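# Arrange the flowers upright in the vase

## Task

Place every flower inside the vase with its stem pointing downward, keeping the vase upright and no stem visibly deformed; then release the grip and withdraw the grippers.

## Robot and tools

Robot: two arms, left_arm and right_arm, each ending in a two-finger gripper. A camera stand sits behind them. Loose objects may occasionally get a brief nudge from outside.

Frames. Reported positions, velocities and orientations use the scene frame: origin at table-top height, midway between the nominal bases; +x points out over the table, +z up, and left_arm lies on the +y side (image left/right does not follow arm names). Calibrated bases: left_arm at (+0.021, +0.330, 0) m, quat_wxyz (+1.000, 0, 0, -0.026); right_arm at (+0.045, -0.296, 0) m, quat_wxyz (+1.000, 0, 0, -0.003). The fingers point along the gripper's +z and spread along its y. end_effector_position is the spot between the pads, roughly 1 cm short of the tips. Printed poses can be off by a few cm, more when reaching far. Offsets you send are along each arm's own Hand target axes, not the scene axes.

Row layout (shared by execute_actions and move): one list of 14 numbers covering both arms, always all 14 even if one arm stays still: dx, dy, dz, rx, ry, rz, opening for left_arm, then the same seven for right_arm. The first six per arm are an offset relative to that arm's Hand target, scaled so 1.0 = 0.6 m or 180 degrees, range -1 to 1; rx, ry, rz form a single rotation vector. Opening is absolute, not an offset: +1 fully open (0.094 m), -1 shut. Sending 0 for all six pose numbers re-requests the current Hand target; a 0 opening is a real command (half open), so repeat the present opening to keep a grip unchanged.

execute_actions(actions, cameras): actions is a list of actions; each action is a table of up to 15 rows, one row per 1/30 s step; a shorter table repeats its final row to fill 15 steps (0.5 s). Every row of one action counts from the Hand target at that action's start, so rows are not cumulative, but a later action or call starts fresh, so repeating an offset moves farther. An empty list returns the state plus images. cameras: list of names, ["all"], or []; an unknown name voids the call.

move(target, speed, blend, opening_speed, grip_force, blocking, cameras): straight-line paths to target, which is one 14-number row or a list of up to 15 rows; every row is an offset from the Hand targets at the move's start, not from the previous row. speed: m/s, 0.002 to 2.9, default 0.25 (rotation up to twice that in rad/s), one value or one per target. blend: corner rounding in m for lists; 0 means a full stop at each point. opening_speed: opening change per second on the -1..1 scale, at least 0.2; use it to close gently on flowers. grip_force: newtons per pad, 10 to 50, persists once set; below 50 the fingers close slowly. blocking=false returns after about 0.5 s while the move continues. A move is capped at 10 s, does not avoid obstacles or the other arm, and grippers can lag, overshoot or stray when fast. Opening changes on a later list row happen only after arrival and rest. The result adds a move: line with the outcome (done, off_target, moving, held, fault) and limits (paced = pose clipped; held = steps withheld by a check). done means at rest within 10 mm and 2 degrees.

wait(seconds): 0 to 10; the robot keeps its last commands, a running move continues. stop(): brakes a running move (needs some distance). zoom_image(camera, region): camera is cam_high, cam_low, cam_left_wrist or cam_right_wrist; region [x0, y0, x1, y1] in pixels from the top-left, at most 504 by 504, on the newest image. finished_scene(scene): give the current scene number to end it; nothing may follow in that reply.

Cameras: cam_high 896x504, cam_low 896x504, cam_left_wrist 672x504, cam_right_wrist 672x504.

Reading results: Hand target is the last commanded pose after clipping; the next offsets start from it. The gripper often rests short of it; sending zeros asks again, and a persistent gap can be closed by offsetting the missing amount. Per step, the controller limits commanded orientation to 40 degrees from the measured one. Tool commands lists current commands. grip_measured uses the opening scale and reads up to about 2.5 mm wide when empty; when squeezing it can read below the object's size. grip_effort_nm is averaged motor effort (negative = closing), not pad force. Joint velocities may say within noise. Joint torques include arm weight and wrap at ±28 N m on the first three. Calls with actions list some step positions. Joint ranges (rad): waist -2.618..3.054, shoulder 0..3.142, elbow 0..3.142 (straight at 2.901), wrist pitch -1.571..1.571, wrist yaw -1.571..1.571, wrist roll -2.094..2.094.

Cautions: nothing may fall or be left off the table. Avoid dropping items, releasing anything still moving, striking fixed or heavy objects, and hard presses. Never let the arms, grippers or wrist cameras collide or one gripper clamp the other's fingers. Do not strain a wrist camera cable. A blocked arm keeps pushing until commanded back past its gripper. Route paths around, not near, an arm's own base. Holding loads, stretching out or pushing unreachably heats motors: MOTOR HOT appears at 75 °C, an OVER-TEMPERATURE FAULT at 90 °C folds and disables that arm. Flowers are soft: close slowly and not far below first contact, since force rises sharply. To release, command an opening well above grip_measured, then move the grippers away.

Each tool is called after "Emit:" in YAML: its name, and indented under it one key for each argument.

## Session

Emit:
execute_actions:
  actions: []

Scene clock: 0.00 s.
left_arm: end_effector_position=(+0.4102, +0.3670, +0.0901) grip_measured=+1.000 grip_effort_nm=n/a end_effector_quat_wxyz=(+0.554, -0.099, +0.820, +0.104) | right_arm: end_effector_position=(+0.4383, -0.2833, +0.0803) grip_measured=+1.000 grip_effort_nm=n/a end_effector_quat_wxyz=(+0.542, -0.001, +0.837, -0.075)
Joint positions: left_arm=[0.003 1.519 0.395 0.729 -0.328 -0.069 0.094] | right_arm=[0.148 1.544 0.41 0.705 0.256 -0.023 0.094]
Joint velocities: within noise
Joint torques (N m): no reading
Heat: left arm: 32 °C; right arm: 35 °C.
Hand target: left_arm +0.4145, +0.3668, +0.1000; +0.566, -0.101, +0.812, +0.102 | right_arm +0.4434, -0.2826, +0.0922; +0.557, +0.002, +0.827, -0.073
Tool commands: left_gripper/opening=+1.0 right_gripper/opening=+1.0

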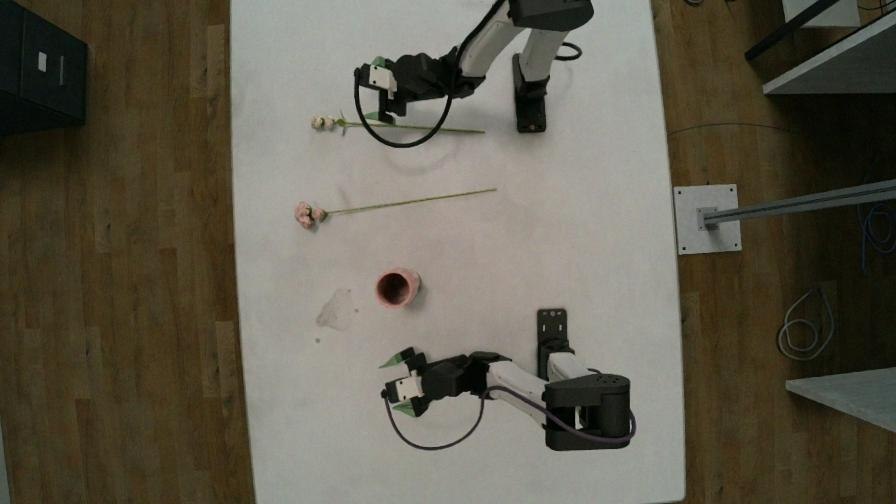

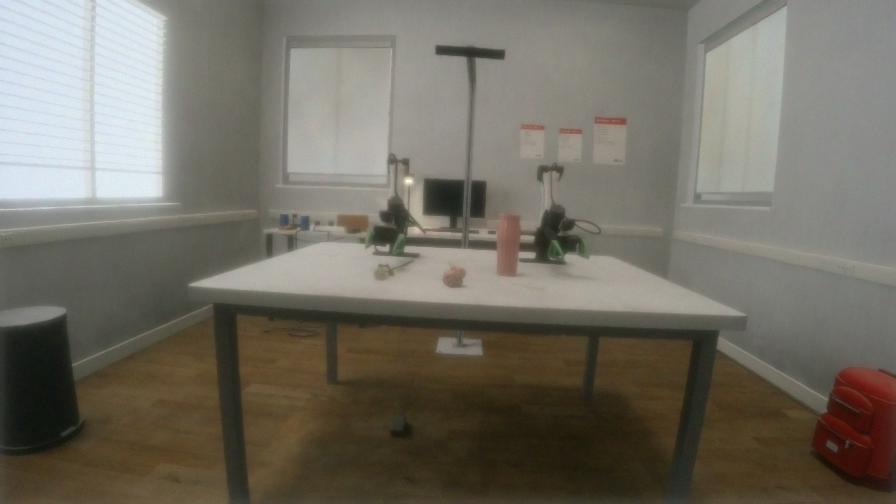

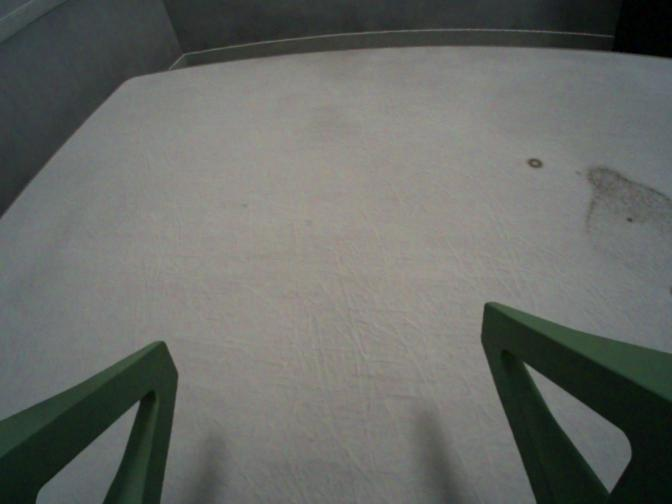

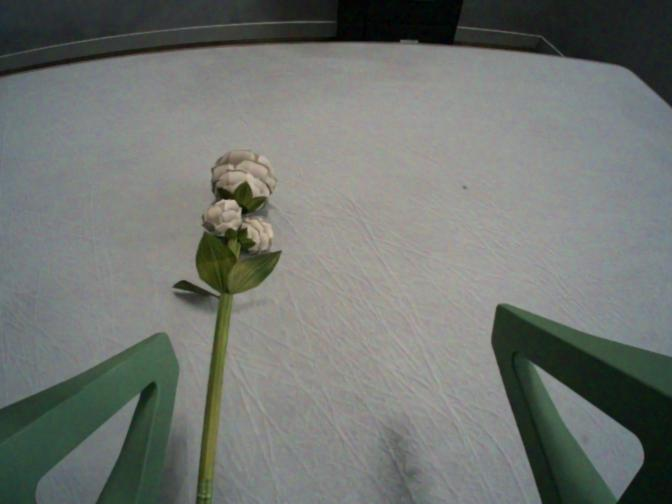

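Emit:
move:
  target: [0,0,0,0,0,0,1,-0.183,0.076,-0.0525,-0.033,0.379,0.023,1]
  speed: 0.4
  cameras: ["cam_high","cam_right_wrist"]

Scene clock: 18.97 s.
left_arm: end_effector_position=(+0.4102, +0.3670, +0.0901) grip_measured=+1.000 grip_effort_nm=-0.01 end_effector_quat_wxyz=(+0.554, -0.099, +0.820, +0.104) | right_arm: end_effector_position=(+0.4543, -0.2254, +0.1929) grip_measured=+1.000 grip_effort_nm=-0.02 end_effector_quat_wxyz=(+0.075, +0.035, +0.997, +0.008)
Joint positions: left_arm=[0.003 1.519 0.395 0.729 -0.328 -0.069 0.094] | right_arm=[0.181 2.058 2.189 -1.552 0.015 0.245 0.094]
Joint torques (N m): left_arm=[0.39 -6.23 6.09 2.17 -0.02 0.01] | right_arm=[-0.94 -8.98 8.62 0.69 -0.08 0.16]
Heat: left arm: 34 °C; right arm: 38 °C.
Hand target: left_arm +0.4145, +0.3668, +0.1000; +0.566, -0.101, +0.812, +0.102 | right_arm +0.4599, -0.2252, +0.1997; -0.001, +0.044, +0.999, +0.001
Off the commanded pose: left_arm 0.011 m, 2 deg | right_arm 0.009 m, 9 deg.
joint sent to its limit (right arm) — joint 4 (wrist pitch), lower limit. The joint targets are off in orientation, not in position.
move: off_target (left_arm, right_arm)
Images, in order (width x height): cam_high 896x504, cam_right_wrist 672x504.

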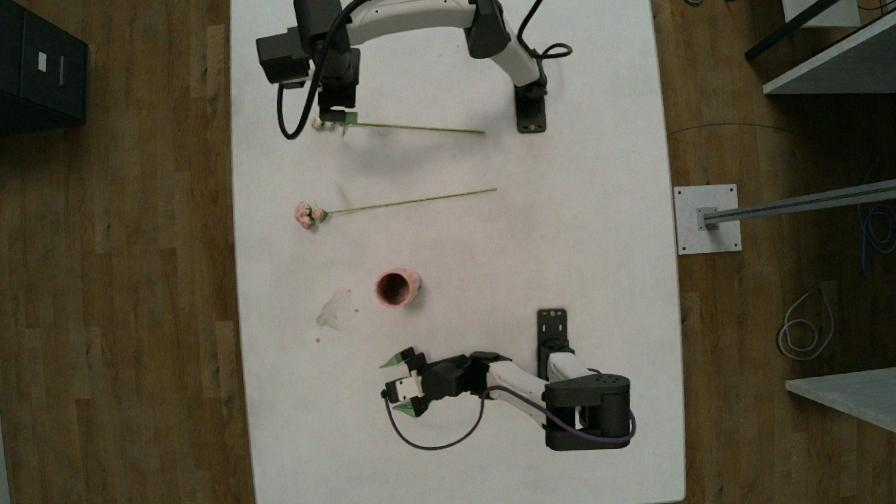

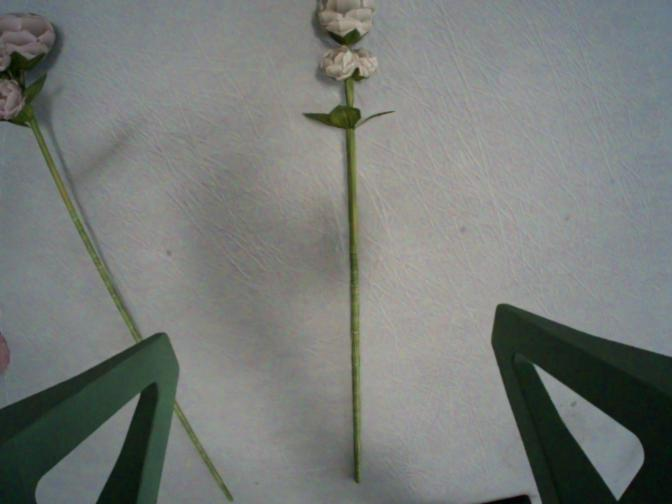

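Emit:
move:
  target: [0,0,0,0,0,0,1,0,-0.01,0.21,0,-0.045,0,1]
  cameras: ["cam_high","cam_right_wrist"]

Scene clock: 24.13 s.
left_arm: end_effector_position=(+0.4102, +0.3670, +0.0901) grip_measured=+1.000 grip_effort_nm=-0.01 end_effector_quat_wxyz=(+0.554, -0.099, +0.820, +0.104) | right_arm: end_effector_position=(+0.4570, -0.2256, +0.0666) grip_measured=+1.000 grip_effort_nm=-0.02 end_effector_quat_wxyz=(+0.054, +0.035, +0.998, +0.002)
Joint positions: left_arm=[0.003 1.519 0.395 0.729 -0.328 -0.069 0.094] | right_arm=[0.181 2.051 1.674 -1.086 0.019 0.246 0.094]
Joint torques (N m): left_arm=[0.32 -6.17 6.08 2.17 -0.02 0.02] | right_arm=[-0.87 -11.9 4.86 0.76 0.2 0.16]
Heat: left arm: 34 °C; right arm: 39 °C.
Hand target: left_arm +0.4145, +0.3668, +0.1000; +0.566, -0.101, +0.812, +0.102 | right_arm +0.4592, -0.2311, +0.0737; +0.070, +0.044, +0.997, -0.003
Off the commanded pose: left_arm 0.011 m, 2 deg | right_arm 0.009 m, 2 deg.
move: off_target (left_arm)
Images, in order (width x height): cam_high 896x504, cam_right_wrist 672x504.

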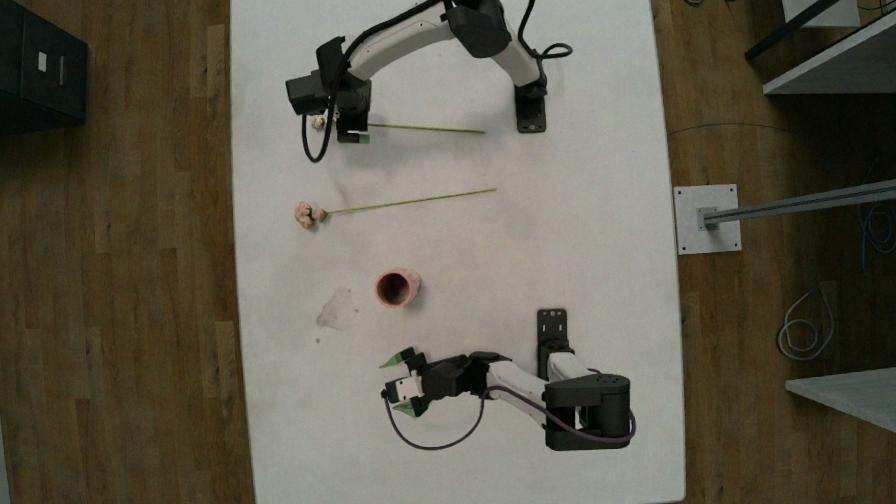

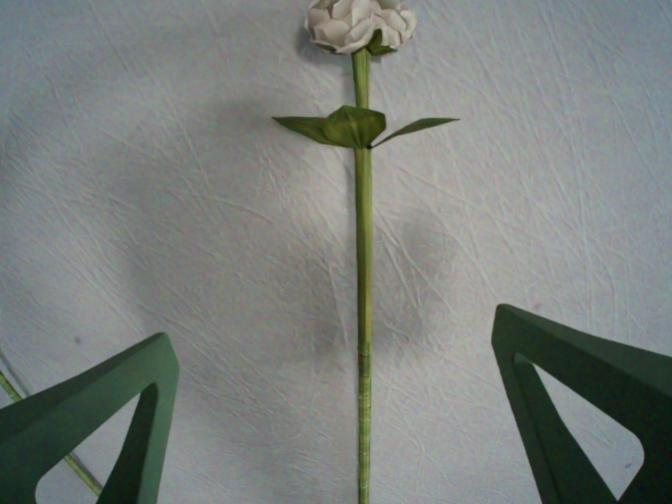

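Emit:
move:
  target:
    - [0,0,0,0,0,0,1,-0.058,-0.0175,0.048,0,0,0,1]
    - [0,0,0,0,0,0,1,-0.055,-0.0175,0.093,0,0,0,1]
  speed: [0.2,0.06]
  blend: [0.01,0]
  cameras: ["cam_high","cam_right_wrist"]

Scene clock: 30.20 s.
left_arm: end_effector_position=(+0.4102, +0.3670, +0.0901) grip_measured=+1.000 grip_effort_nm=-0.01 end_effector_quat_wxyz=(+0.554, -0.099, +0.820, +0.104) | right_arm: end_effector_position=(+0.4961, -0.2429, +0.0284) grip_measured=+1.000 grip_effort_nm=-0.02 end_effector_quat_wxyz=(+0.068, +0.047, +0.997, +0.002)
Joint positions: left_arm=[0.003 1.519 0.395 0.729 -0.328 -0.069 0.094] | right_arm=[0.129 2.197 1.743 -0.982 0.019 0.216 0.094]
Joint torques (N m): left_arm=[0.34 -6.17 6.09 2.17 -0.01 0.01] | right_arm=[-0.28 -9.92 5.74 0.87 0.13 -0.05]
Heat: left arm: 34 °C; right arm: 42 °C.
Hand target: left_arm +0.4145, +0.3668, +0.1000; +0.566, -0.101, +0.812, +0.102 | right_arm +0.4985, -0.2450, +0.0230; +0.070, +0.044, +0.997, -0.003
Off the commanded pose: left_arm 0.011 m, 2 deg | right_arm 0.006 m, 1 deg.
move: off_target (left_arm)
Images, in order (width x height): cam_high 896x504, cam_right_wrist 672x504.

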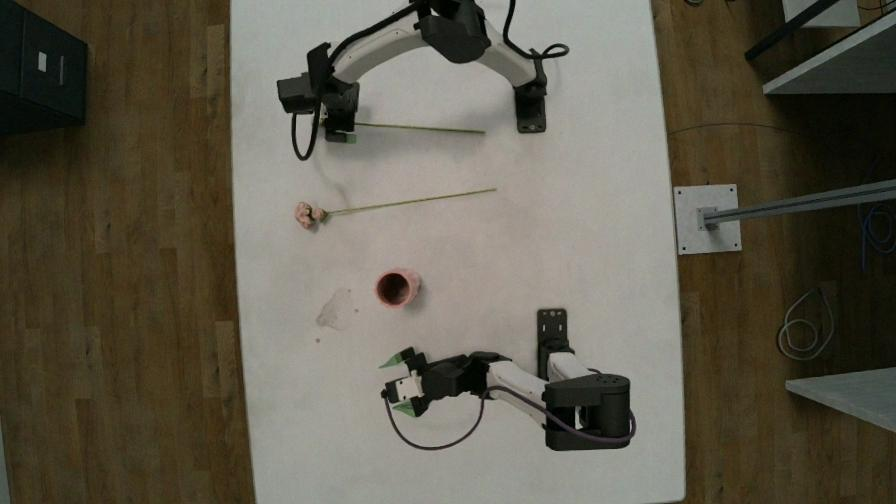

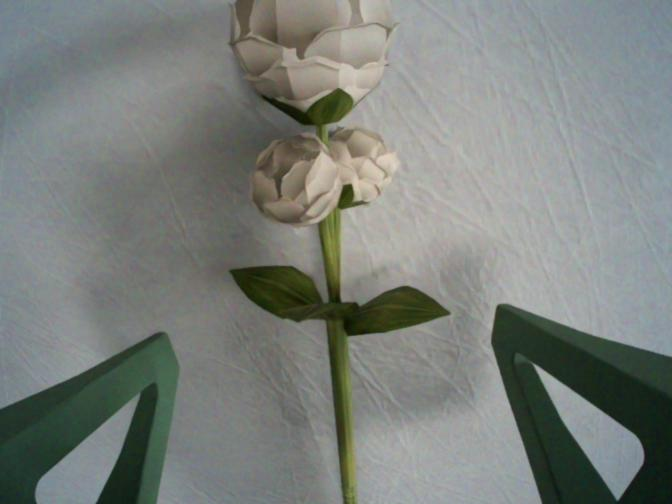

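Emit:
move:
  target:
    - [0,0,0,0,0,0,1,0.023,-0.002,-0.007,0,0,0,1]
    - [0,0,0,0,0,0,1,0.023,-0.002,-0.004,0,0,0,-1]
  speed: 0.08
  opening_speed: 1.0
  cameras: ["cam_right_wrist"]

Scene clock: 35.93 s.
left_arm: end_effector_position=(+0.4102, +0.3670, +0.0901) grip_measured=+1.000 grip_effort_nm=-0.01 end_effector_quat_wxyz=(+0.554, -0.099, +0.820, +0.104) | right_arm: end_effector_position=(+0.4817, -0.2447, +0.0092) grip_measured=-0.897 grip_effort_nm=-1.03 end_effector_quat_wxyz=(+0.048, +0.047, +0.998, -0.001)
Joint positions: left_arm=[0.003 1.519 0.395 0.729 -0.328 -0.069 0.094] | right_arm=[0.129 2.197 1.67 -0.949 0.019 0.216 0.005]
Joint torques (N m): left_arm=[0.32 -6.17 6.09 2.17 -0.01 0.02] | right_arm=[0.13 -14.11 4.44 0.76 0.14 0.01]
Heat: left arm: 34 °C; right arm: 44 °C.
Hand target: left_arm +0.4145, +0.3668, +0.1000; +0.566, -0.101, +0.812, +0.102 | right_arm +0.4845, -0.2449, +0.0235; +0.070, +0.044, +0.997, -0.003
Off the commanded pose: left_arm 0.011 m, 2 deg | right_arm 0.015 m, 2 deg.
move: off_target (left_arm, right_arm); target 2's new opening was sent with right_arm's hand 0.015 m and 3 deg from that target
Images, in order (width x height): cam_right_wrist 672x504.

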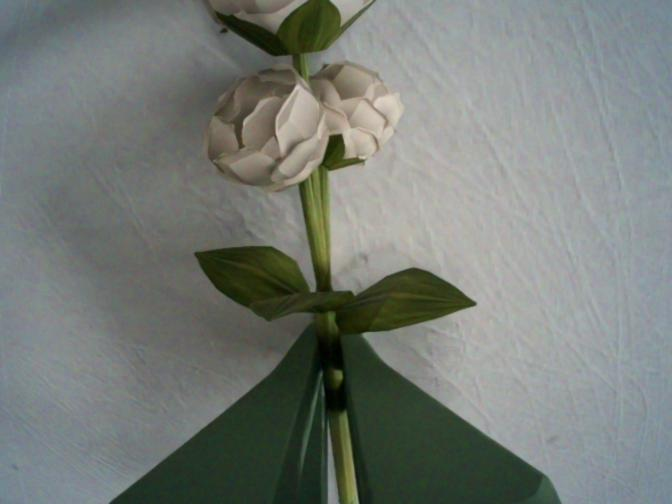

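Emit:
move:
  target:
    - [0,0,0,0,0,0,1,-0.028,0.001,-0.198,0,0,0,-1]
    - [0,0,0,0,0,0,1,0.06,0.30,-0.78,-0.205,-0.430,-0.178,-1]
  speed: [0.2,0.35]
  blend: [0.04,0]
  cameras: ["all"]

Scene clock: 46.67 s.
left_arm: end_effector_position=(+0.4102, +0.3670, +0.0901) grip_measured=+1.000 grip_effort_nm=-0.01 end_effector_quat_wxyz=(+0.554, -0.099, +0.820, +0.104) | right_arm: end_effector_position=(+0.4063, -0.0597, +0.4708) grip_measured=-0.897 grip_effort_nm=-1.04 end_effector_quat_wxyz=(+0.652, -0.234, +0.682, +0.235)
Joint positions: left_arm=[0.003 1.519 0.395 0.729 -0.328 -0.069 0.094] | right_arm=[0.517 1.336 1.55 -0.255 -0.165 0.009 0.005]
Joint torques (N m): left_arm=[0.36 -6.15 6.09 2.18 -0.02 0.01] | right_arm=[0.54 -5.74 6.22 2.5 -0.11 -0.04]
Heat: left arm: 34 °C; right arm: 49 °C.
Hand target: left_arm +0.4145, +0.3668, +0.1000; +0.566, -0.101, +0.812, +0.102 | right_arm +0.3997, -0.0573, +0.4822; +0.665, -0.241, +0.665, +0.242
Off the commanded pose: left_arm 0.011 m, 2 deg | right_arm 0.013 m, 3 deg.
move: off_target (left_arm, right_arm)

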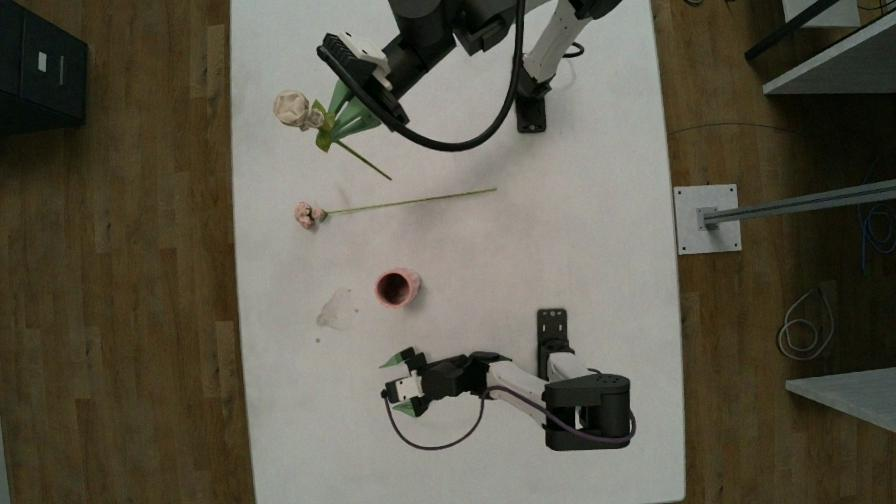

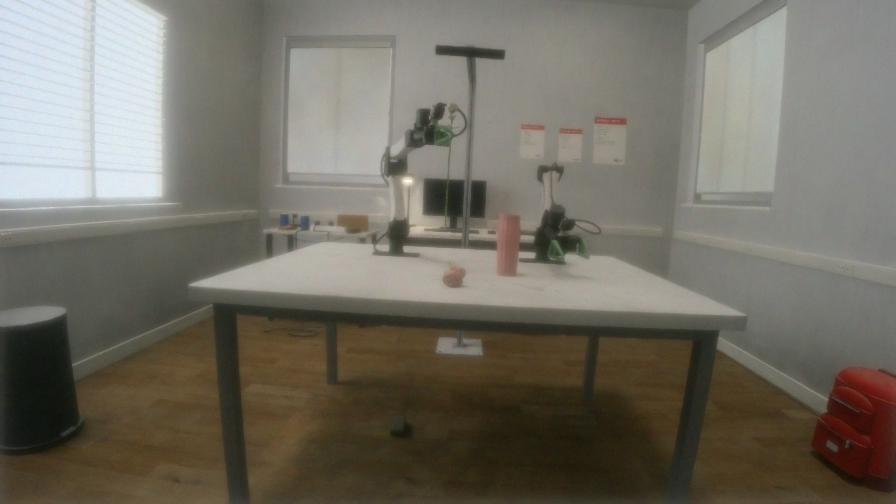

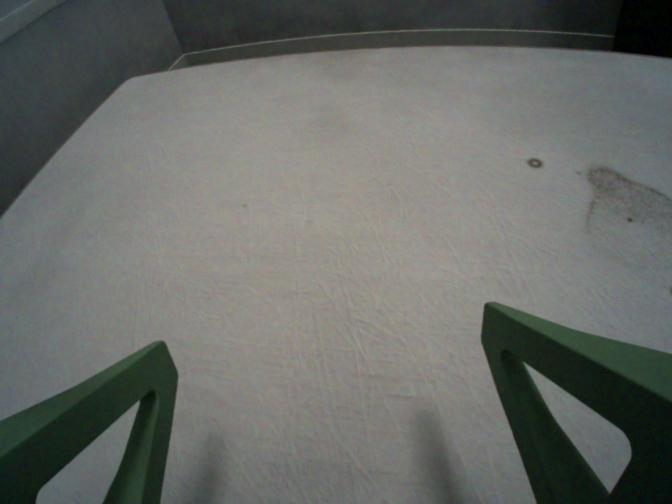

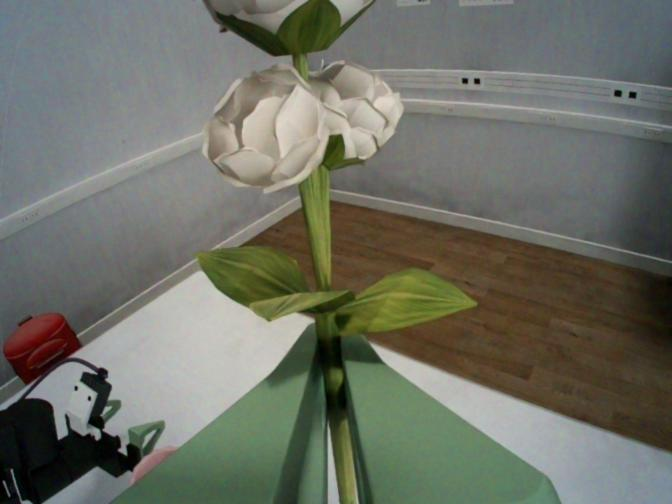

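Emit:
zoom_image:
  camera: "cam_low"
  region: [370, 90, 620, 300]

Emit:
zoom_image:
  camera: "cam_high"
  region: [260, 60, 500, 320]

Scaled by 2.016.

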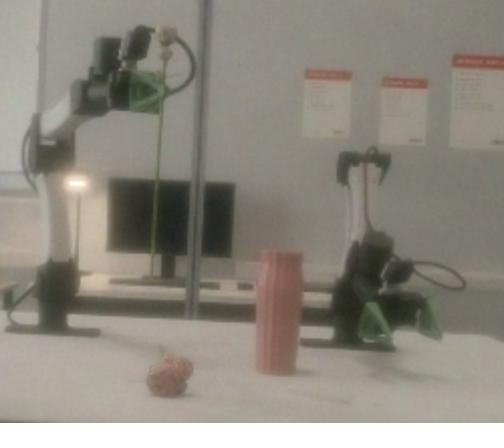

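Scaled by 1.938.

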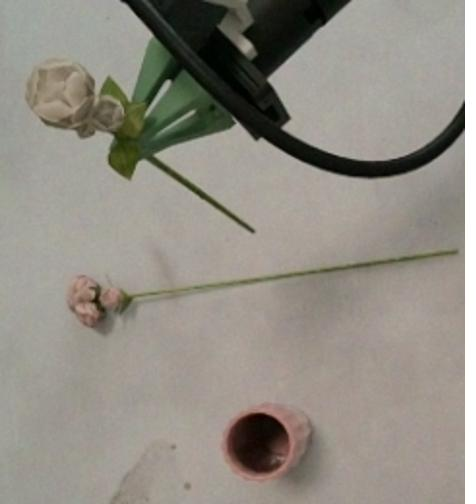

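Emit:
move:
  target: [0,0,0,0,0,0,1,-0.142,0.108,0.097,-0.055,-0.017,0.022,-1]
  cameras: ["cam_high","cam_low","cam_right_wrist"]

Emit:
zoom_image:
  camera: "cam_low"
  region: [370, 90, 620, 300]

Emit:
zoom_image:
  camera: "cam_high"
  region: [260, 60, 500, 320]

Scene clock: 57.03 s.
left_arm: end_effector_position=(+0.4102, +0.3670, +0.0901) grip_measured=+1.000 grip_effort_nm=-0.01 end_effector_quat_wxyz=(+0.554, -0.099, +0.820, +0.104) | right_arm: end_effector_position=(+0.4078, +0.0284, +0.5520) grip_measured=-0.897 grip_effort_nm=-1.05 end_effector_quat_wxyz=(+0.640, -0.269, +0.647, +0.315)
Joint positions: left_arm=[0.003 1.519 0.395 0.729 -0.328 -0.069 0.094] | right_arm=[0.666 1.709 2.22 -0.491 -0.191 0.068 0.005]
Joint torques (N m): left_arm=[0.36 -6.17 6.08 2.16 -0.01 0.02] | right_arm=[0.28 -6.17 8.79 2.31 -0.09 0.16]
Heat: left arm: 35 °C; right arm: 46 °C.
Hand target: left_arm +0.4145, +0.3668, +0.1000; +0.566, -0.101, +0.812, +0.102 | right_arm +0.4028, +0.0298, +0.5674; +0.650, -0.268, +0.631, +0.328
Off the commanded pose: left_arm 0.011 m, 2 deg | right_arm 0.016 m, 3 deg.
move: off_target (left_arm, right_arm)
Images, in order (width x height): cam_high 896x504, cam_low 896x504, cam_right_wrist 672x504.

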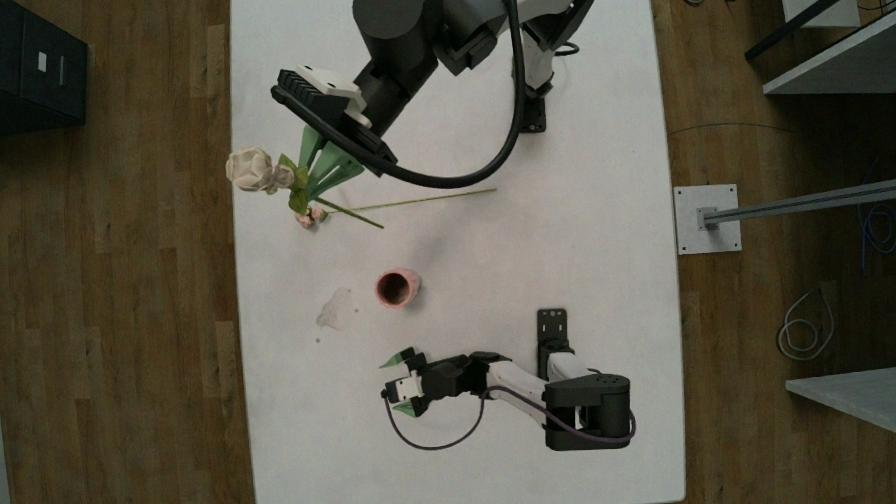

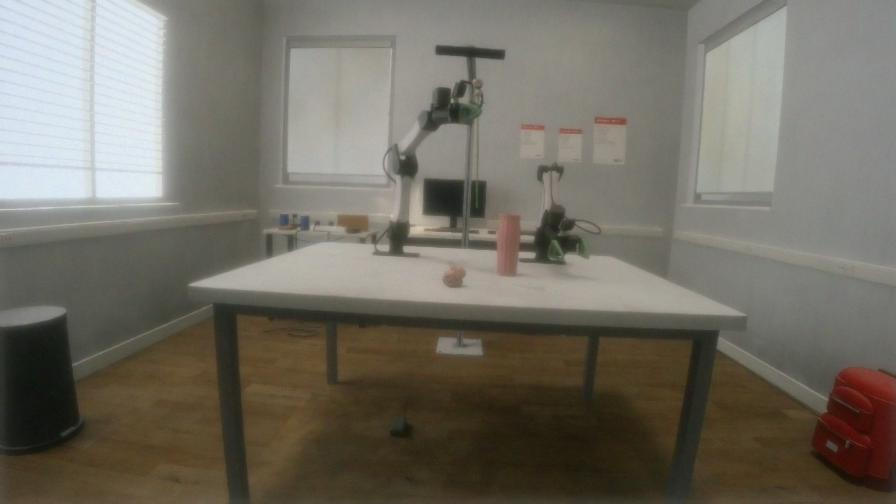

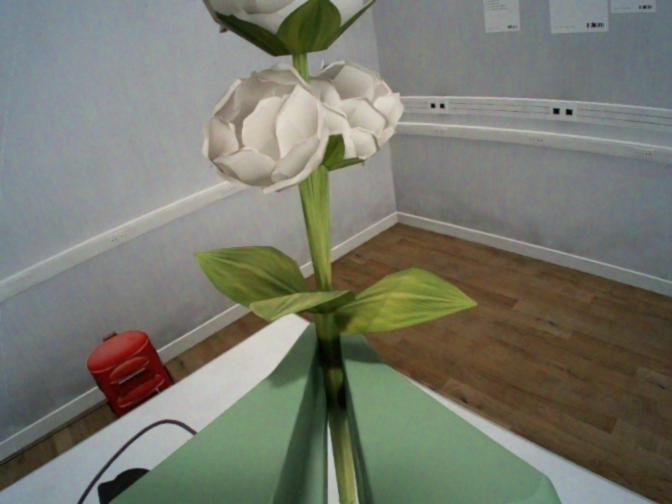

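Scaled by 2.016.

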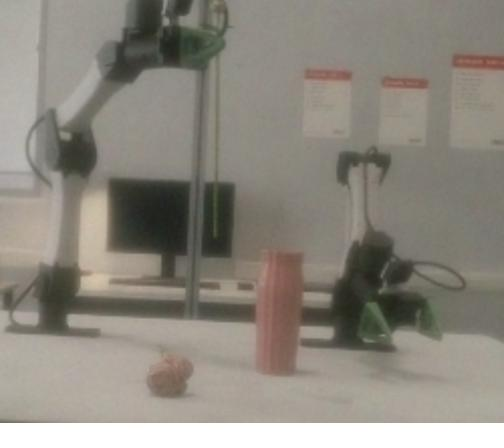

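Scaled by 1.938.

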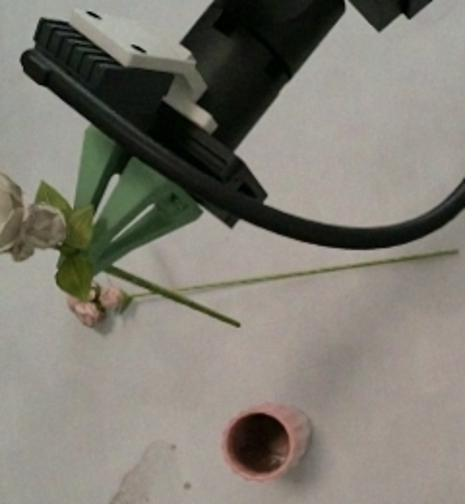

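Emit:
move:
  target: [0,0,0,0,0,0,1,-0.027,0.215,0.08,-0.002,-0.027,-0.031,-1]
  speed: 0.2
  cameras: ["cam_high","cam_low","cam_left_wrist"]

Emit:
zoom_image:
  camera: "cam_low"
  region: [400, 60, 600, 290]

Emit:
zoom_image:
  camera: "cam_high"
  region: [260, 120, 500, 340]

Scene clock: 65.83 s.
left_arm: end_effector_position=(+0.4102, +0.3670, +0.0901) grip_measured=+1.000 grip_effort_nm=-0.01 end_effector_quat_wxyz=(+0.554, -0.099, +0.820, +0.104) | right_arm: end_effector_position=(+0.3356, +0.1520, +0.5833) grip_measured=-0.897 grip_effort_nm=-1.05 end_effector_quat_wxyz=(+0.680, -0.295, +0.595, +0.310)
Joint positions: left_arm=[0.003 1.519 0.395 0.729 -0.328 -0.069 0.094] | right_arm=[1.049 2.086 2.834 -0.628 0.154 -0.052 0.005]
Joint torques (N m): left_arm=[0.36 -6.17 6.09 2.16 -0.02 0.01] | right_arm=[0.03 -8.06 7.39 2.27 0.16 -0.03]
Heat: left arm: 36 °C; right arm: 44 °C.
Hand target: left_arm +0.4145, +0.3668, +0.1000; +0.566, -0.101, +0.812, +0.102 | right_arm +0.3354, +0.1477, +0.5948; +0.690, -0.286, +0.588, +0.309
Off the commanded pose: left_arm 0.011 m, 2 deg | right_arm 0.012 m, 2 deg.
elbow stopped short (right arm): the move would have taken joint 3 (elbow) straighter than the controller allows.
move: off_target (left_arm, right_arm)
Images, in order (width x height): cam_high 896x504, cam_low 896x504, cam_left_wrist 672x504.

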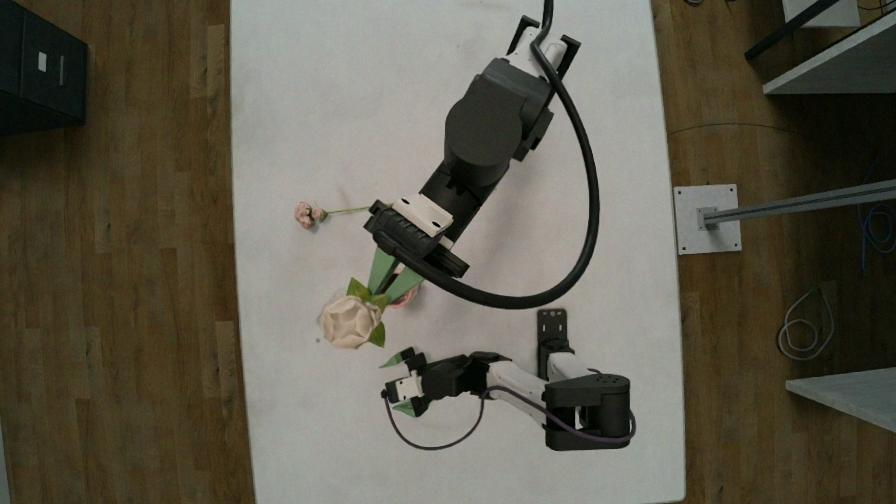

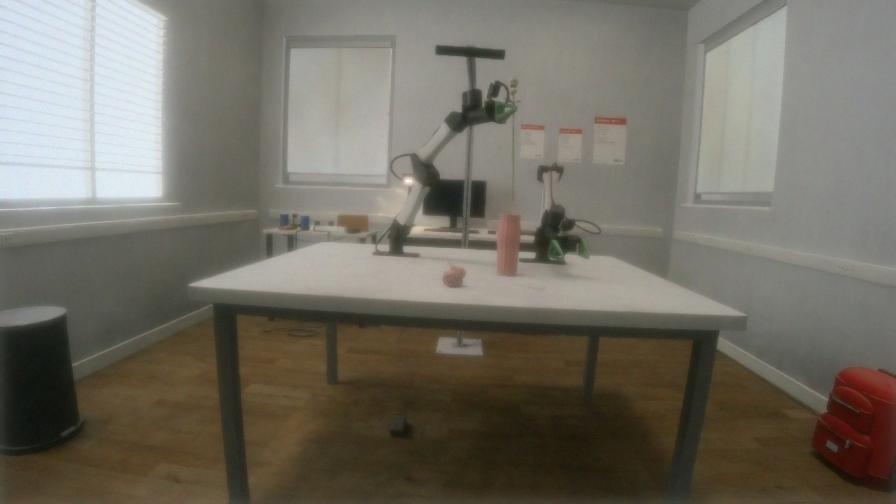

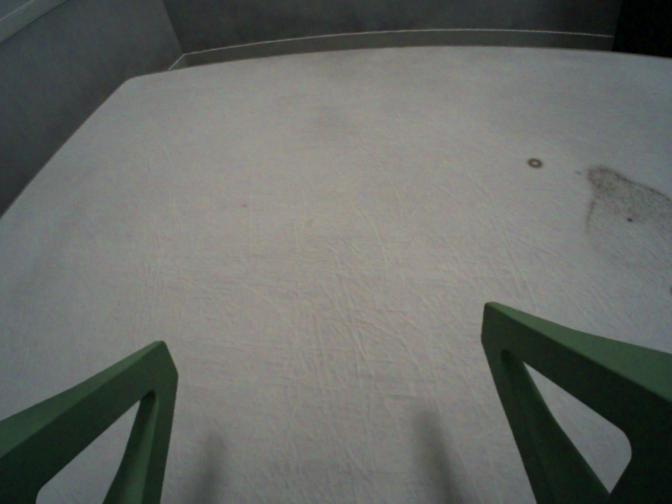

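Scaled by 2.191.

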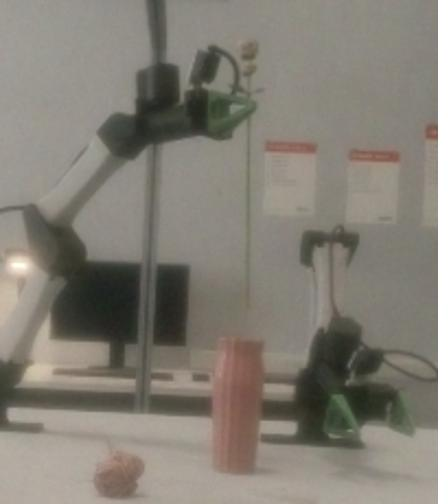

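Scaled by 2.100.

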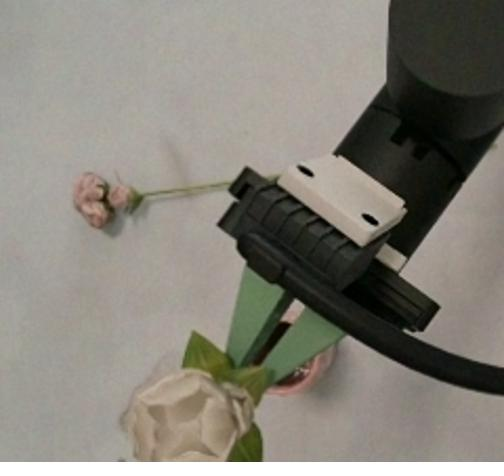

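Emit:
zoom_image:
  camera: "cam_high"
  region: [350, 240, 450, 320]

Scaled by 5.040.

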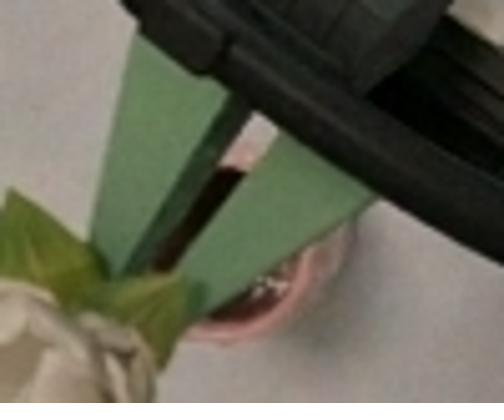

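Emit:
move:
  target:
    - [0,0,0,0,0,0,1,0.003,-0.038,0.011,0,0,0,-1]
    - [0,0,0,0,0,0,1,0.168,-0.033,-0.008,0,0,0,-1]
  speed: [0.15,0.1]
  cameras: ["cam_high","cam_low"]

Emit:
zoom_image:
  camera: "cam_low"
  region: [400, 60, 600, 290]

Emit:
zoom_image:
  camera: "cam_high"
  region: [350, 240, 450, 320]

Scene clock: 76.97 s.
left_arm: end_effector_position=(+0.4102, +0.3670, +0.0901) grip_measured=+1.000 grip_effort_nm=-0.01 end_effector_quat_wxyz=(+0.554, -0.099, +0.820, +0.104) | right_arm: end_effector_position=(+0.3694, +0.1544, +0.4627) grip_measured=-0.897 grip_effort_nm=-1.05 end_effector_quat_wxyz=(+0.670, -0.299, +0.614, +0.291)
Joint positions: left_arm=[0.003 1.519 0.395 0.729 -0.328 -0.069 0.094] | right_arm=[0.988 1.749 1.802 0.014 0.12 -0.052 0.005]
Joint torques (N m): left_arm=[0.35 -6.16 6.09 2.16 -0.01 0.01] | right_arm=[-0.5 -12.14 6.75 2.46 -0.11 0.1]
Heat: left arm: 37 °C; right arm: 44 °C.
Hand target: left_arm +0.4145, +0.3668, +0.1000; +0.566, -0.101, +0.812, +0.102 | right_arm +0.3594, +0.1403, +0.4949; +0.690, -0.286, +0.588, +0.308
Off the commanded pose: left_arm 0.011 m, 2 deg | right_arm 0.037 m, 5 deg.
elbow stopped short (right arm): the move would have taken joint 3 (elbow) straighter than the controller allows.
move: off_target (left_arm, right_arm)
Images, in order (width x height): cam_high 896x504, cam_low 896x504.

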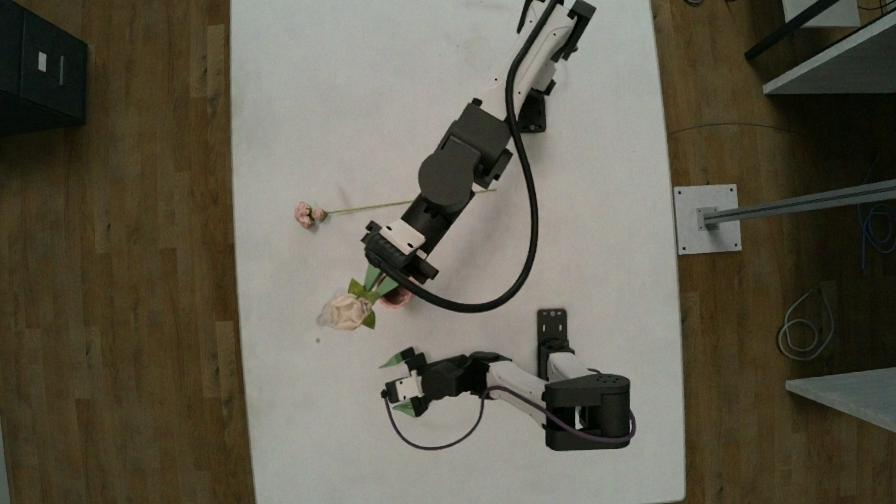

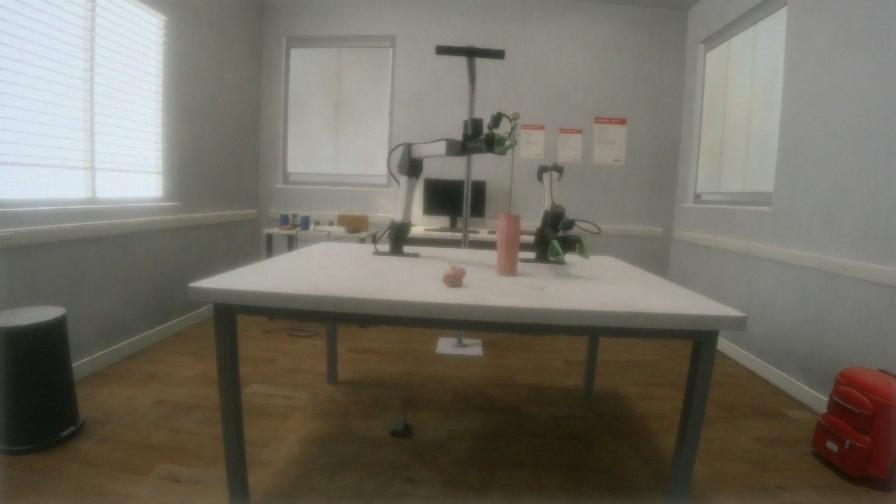

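Scaled by 2.191.

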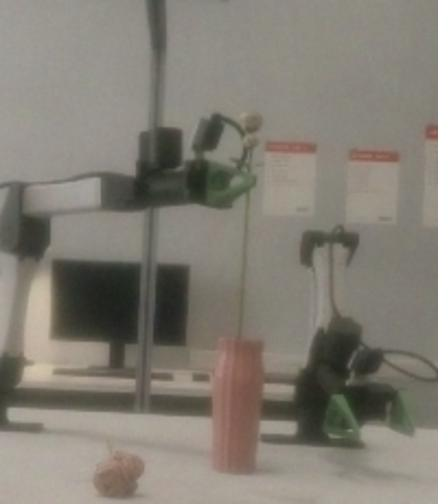

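Scaled by 5.040.

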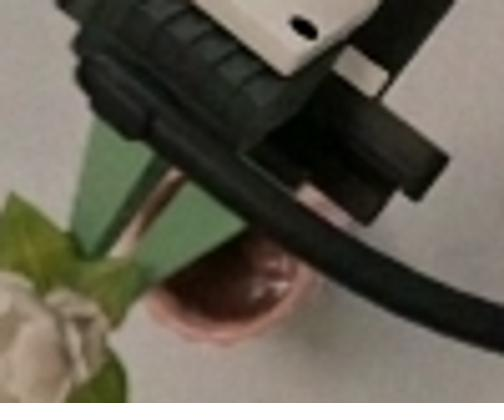

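Emit:
zoom_image:
  camera: "cam_high"
  region: [370, 265, 420, 315]

Emit:
zoom_image:
  camera: "cam_low"
  region: [480, 180, 540, 240]

Scaled by 10.080.

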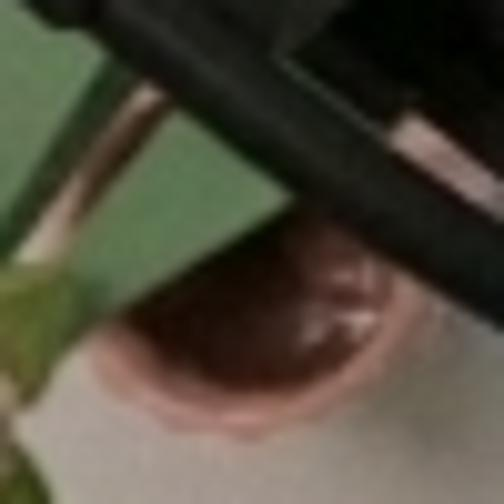

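Scaled by 8.400.

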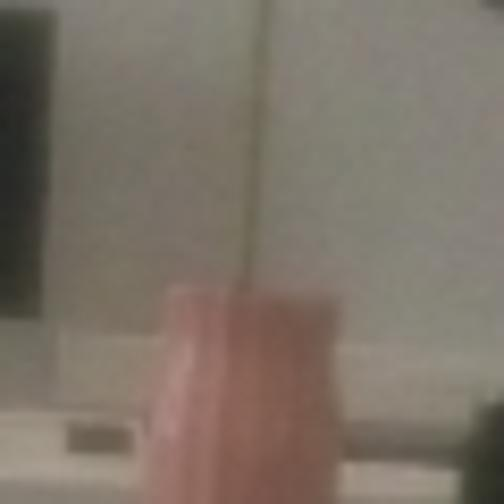

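Emit:
move:
  target: [0,0,0,0,0,0,1,0.241,0.007,-0.021,0,0,0,-1]
  speed: 0.1
  cameras: ["cam_high","cam_low","cam_right_wrist"]

Emit:
zoom_image:
  camera: "cam_low"
  region: [400, 60, 600, 290]

Emit:
zoom_image:
  camera: "cam_high"
  region: [350, 240, 450, 320]

Scene clock: 89.17 s.
left_arm: end_effector_position=(+0.4102, +0.3670, +0.0901) grip_measured=+1.000 grip_effort_nm=-0.01 end_effector_quat_wxyz=(+0.554, -0.099, +0.820, +0.104) | right_arm: end_effector_position=(+0.3654, +0.1495, +0.3431) grip_measured=-0.897 grip_effort_nm=-1.05 end_effector_quat_wxyz=(+0.683, -0.291, +0.599, +0.300)
Joint positions: left_arm=[0.003 1.519 0.395 0.729 -0.328 -0.069 0.094] | right_arm=[0.988 1.715 1.235 0.595 0.117 -0.052 0.005]
Joint torques (N m): left_arm=[0.36 -6.19 6.11 2.17 -0.01 0.02] | right_arm=[-0.88 -8.9 6.22 2.42 -0.12 0.11]
Heat: left arm: 37 °C; right arm: 46 °C.
Hand target: left_arm +0.4145, +0.3668, +0.1000; +0.566, -0.101, +0.812, +0.102 | right_arm +0.3651, +0.1463, +0.3501; +0.691, -0.286, +0.588, +0.309
Off the commanded pose: left_arm 0.011 m, 2 deg | right_arm 0.008 m, 2 deg.
move: off_target (left_arm)
Images, in order (width x height): cam_high 896x504, cam_low 896x504, cam_right_wrist 672x504.

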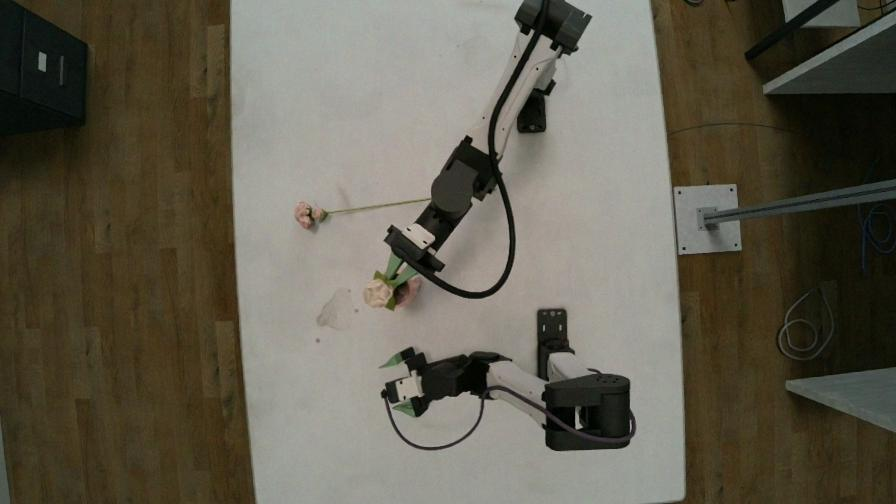

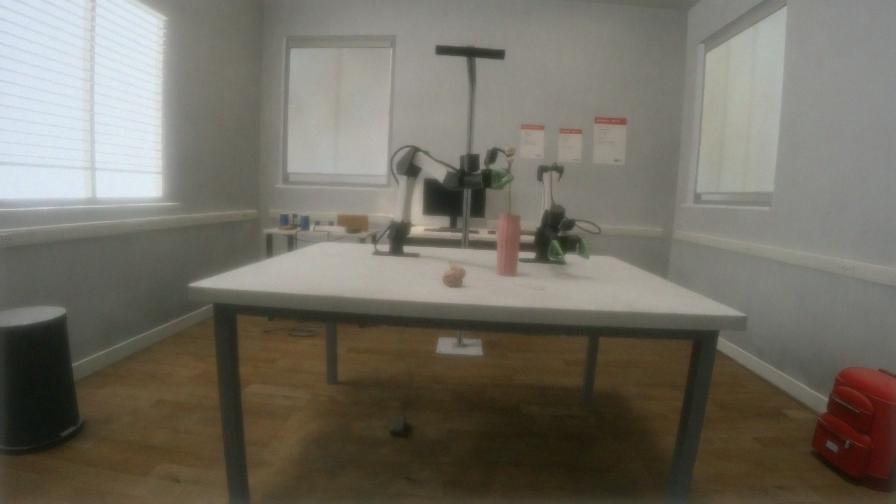

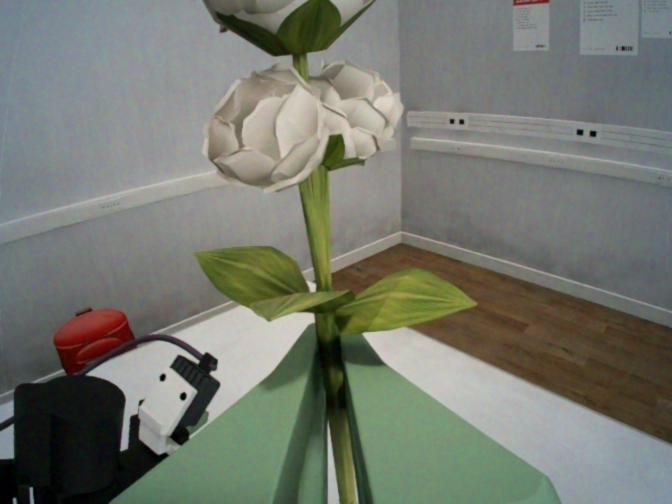

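Scaled by 2.191.

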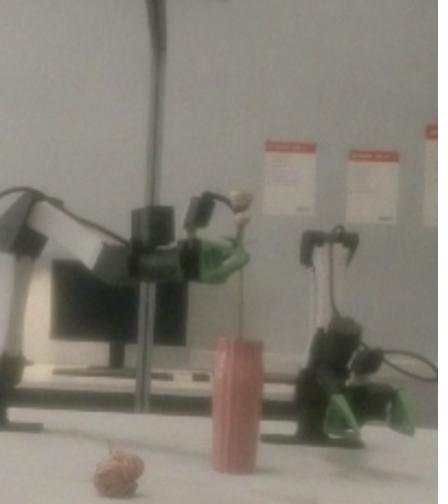

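Scaled by 5.040.

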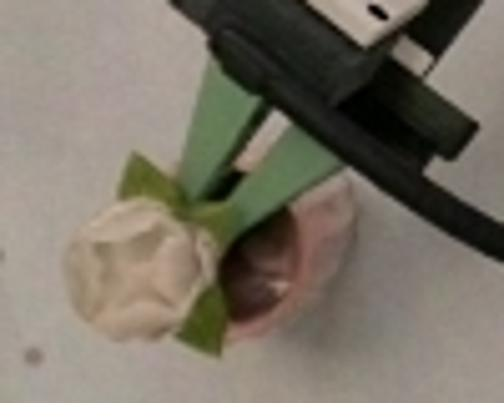

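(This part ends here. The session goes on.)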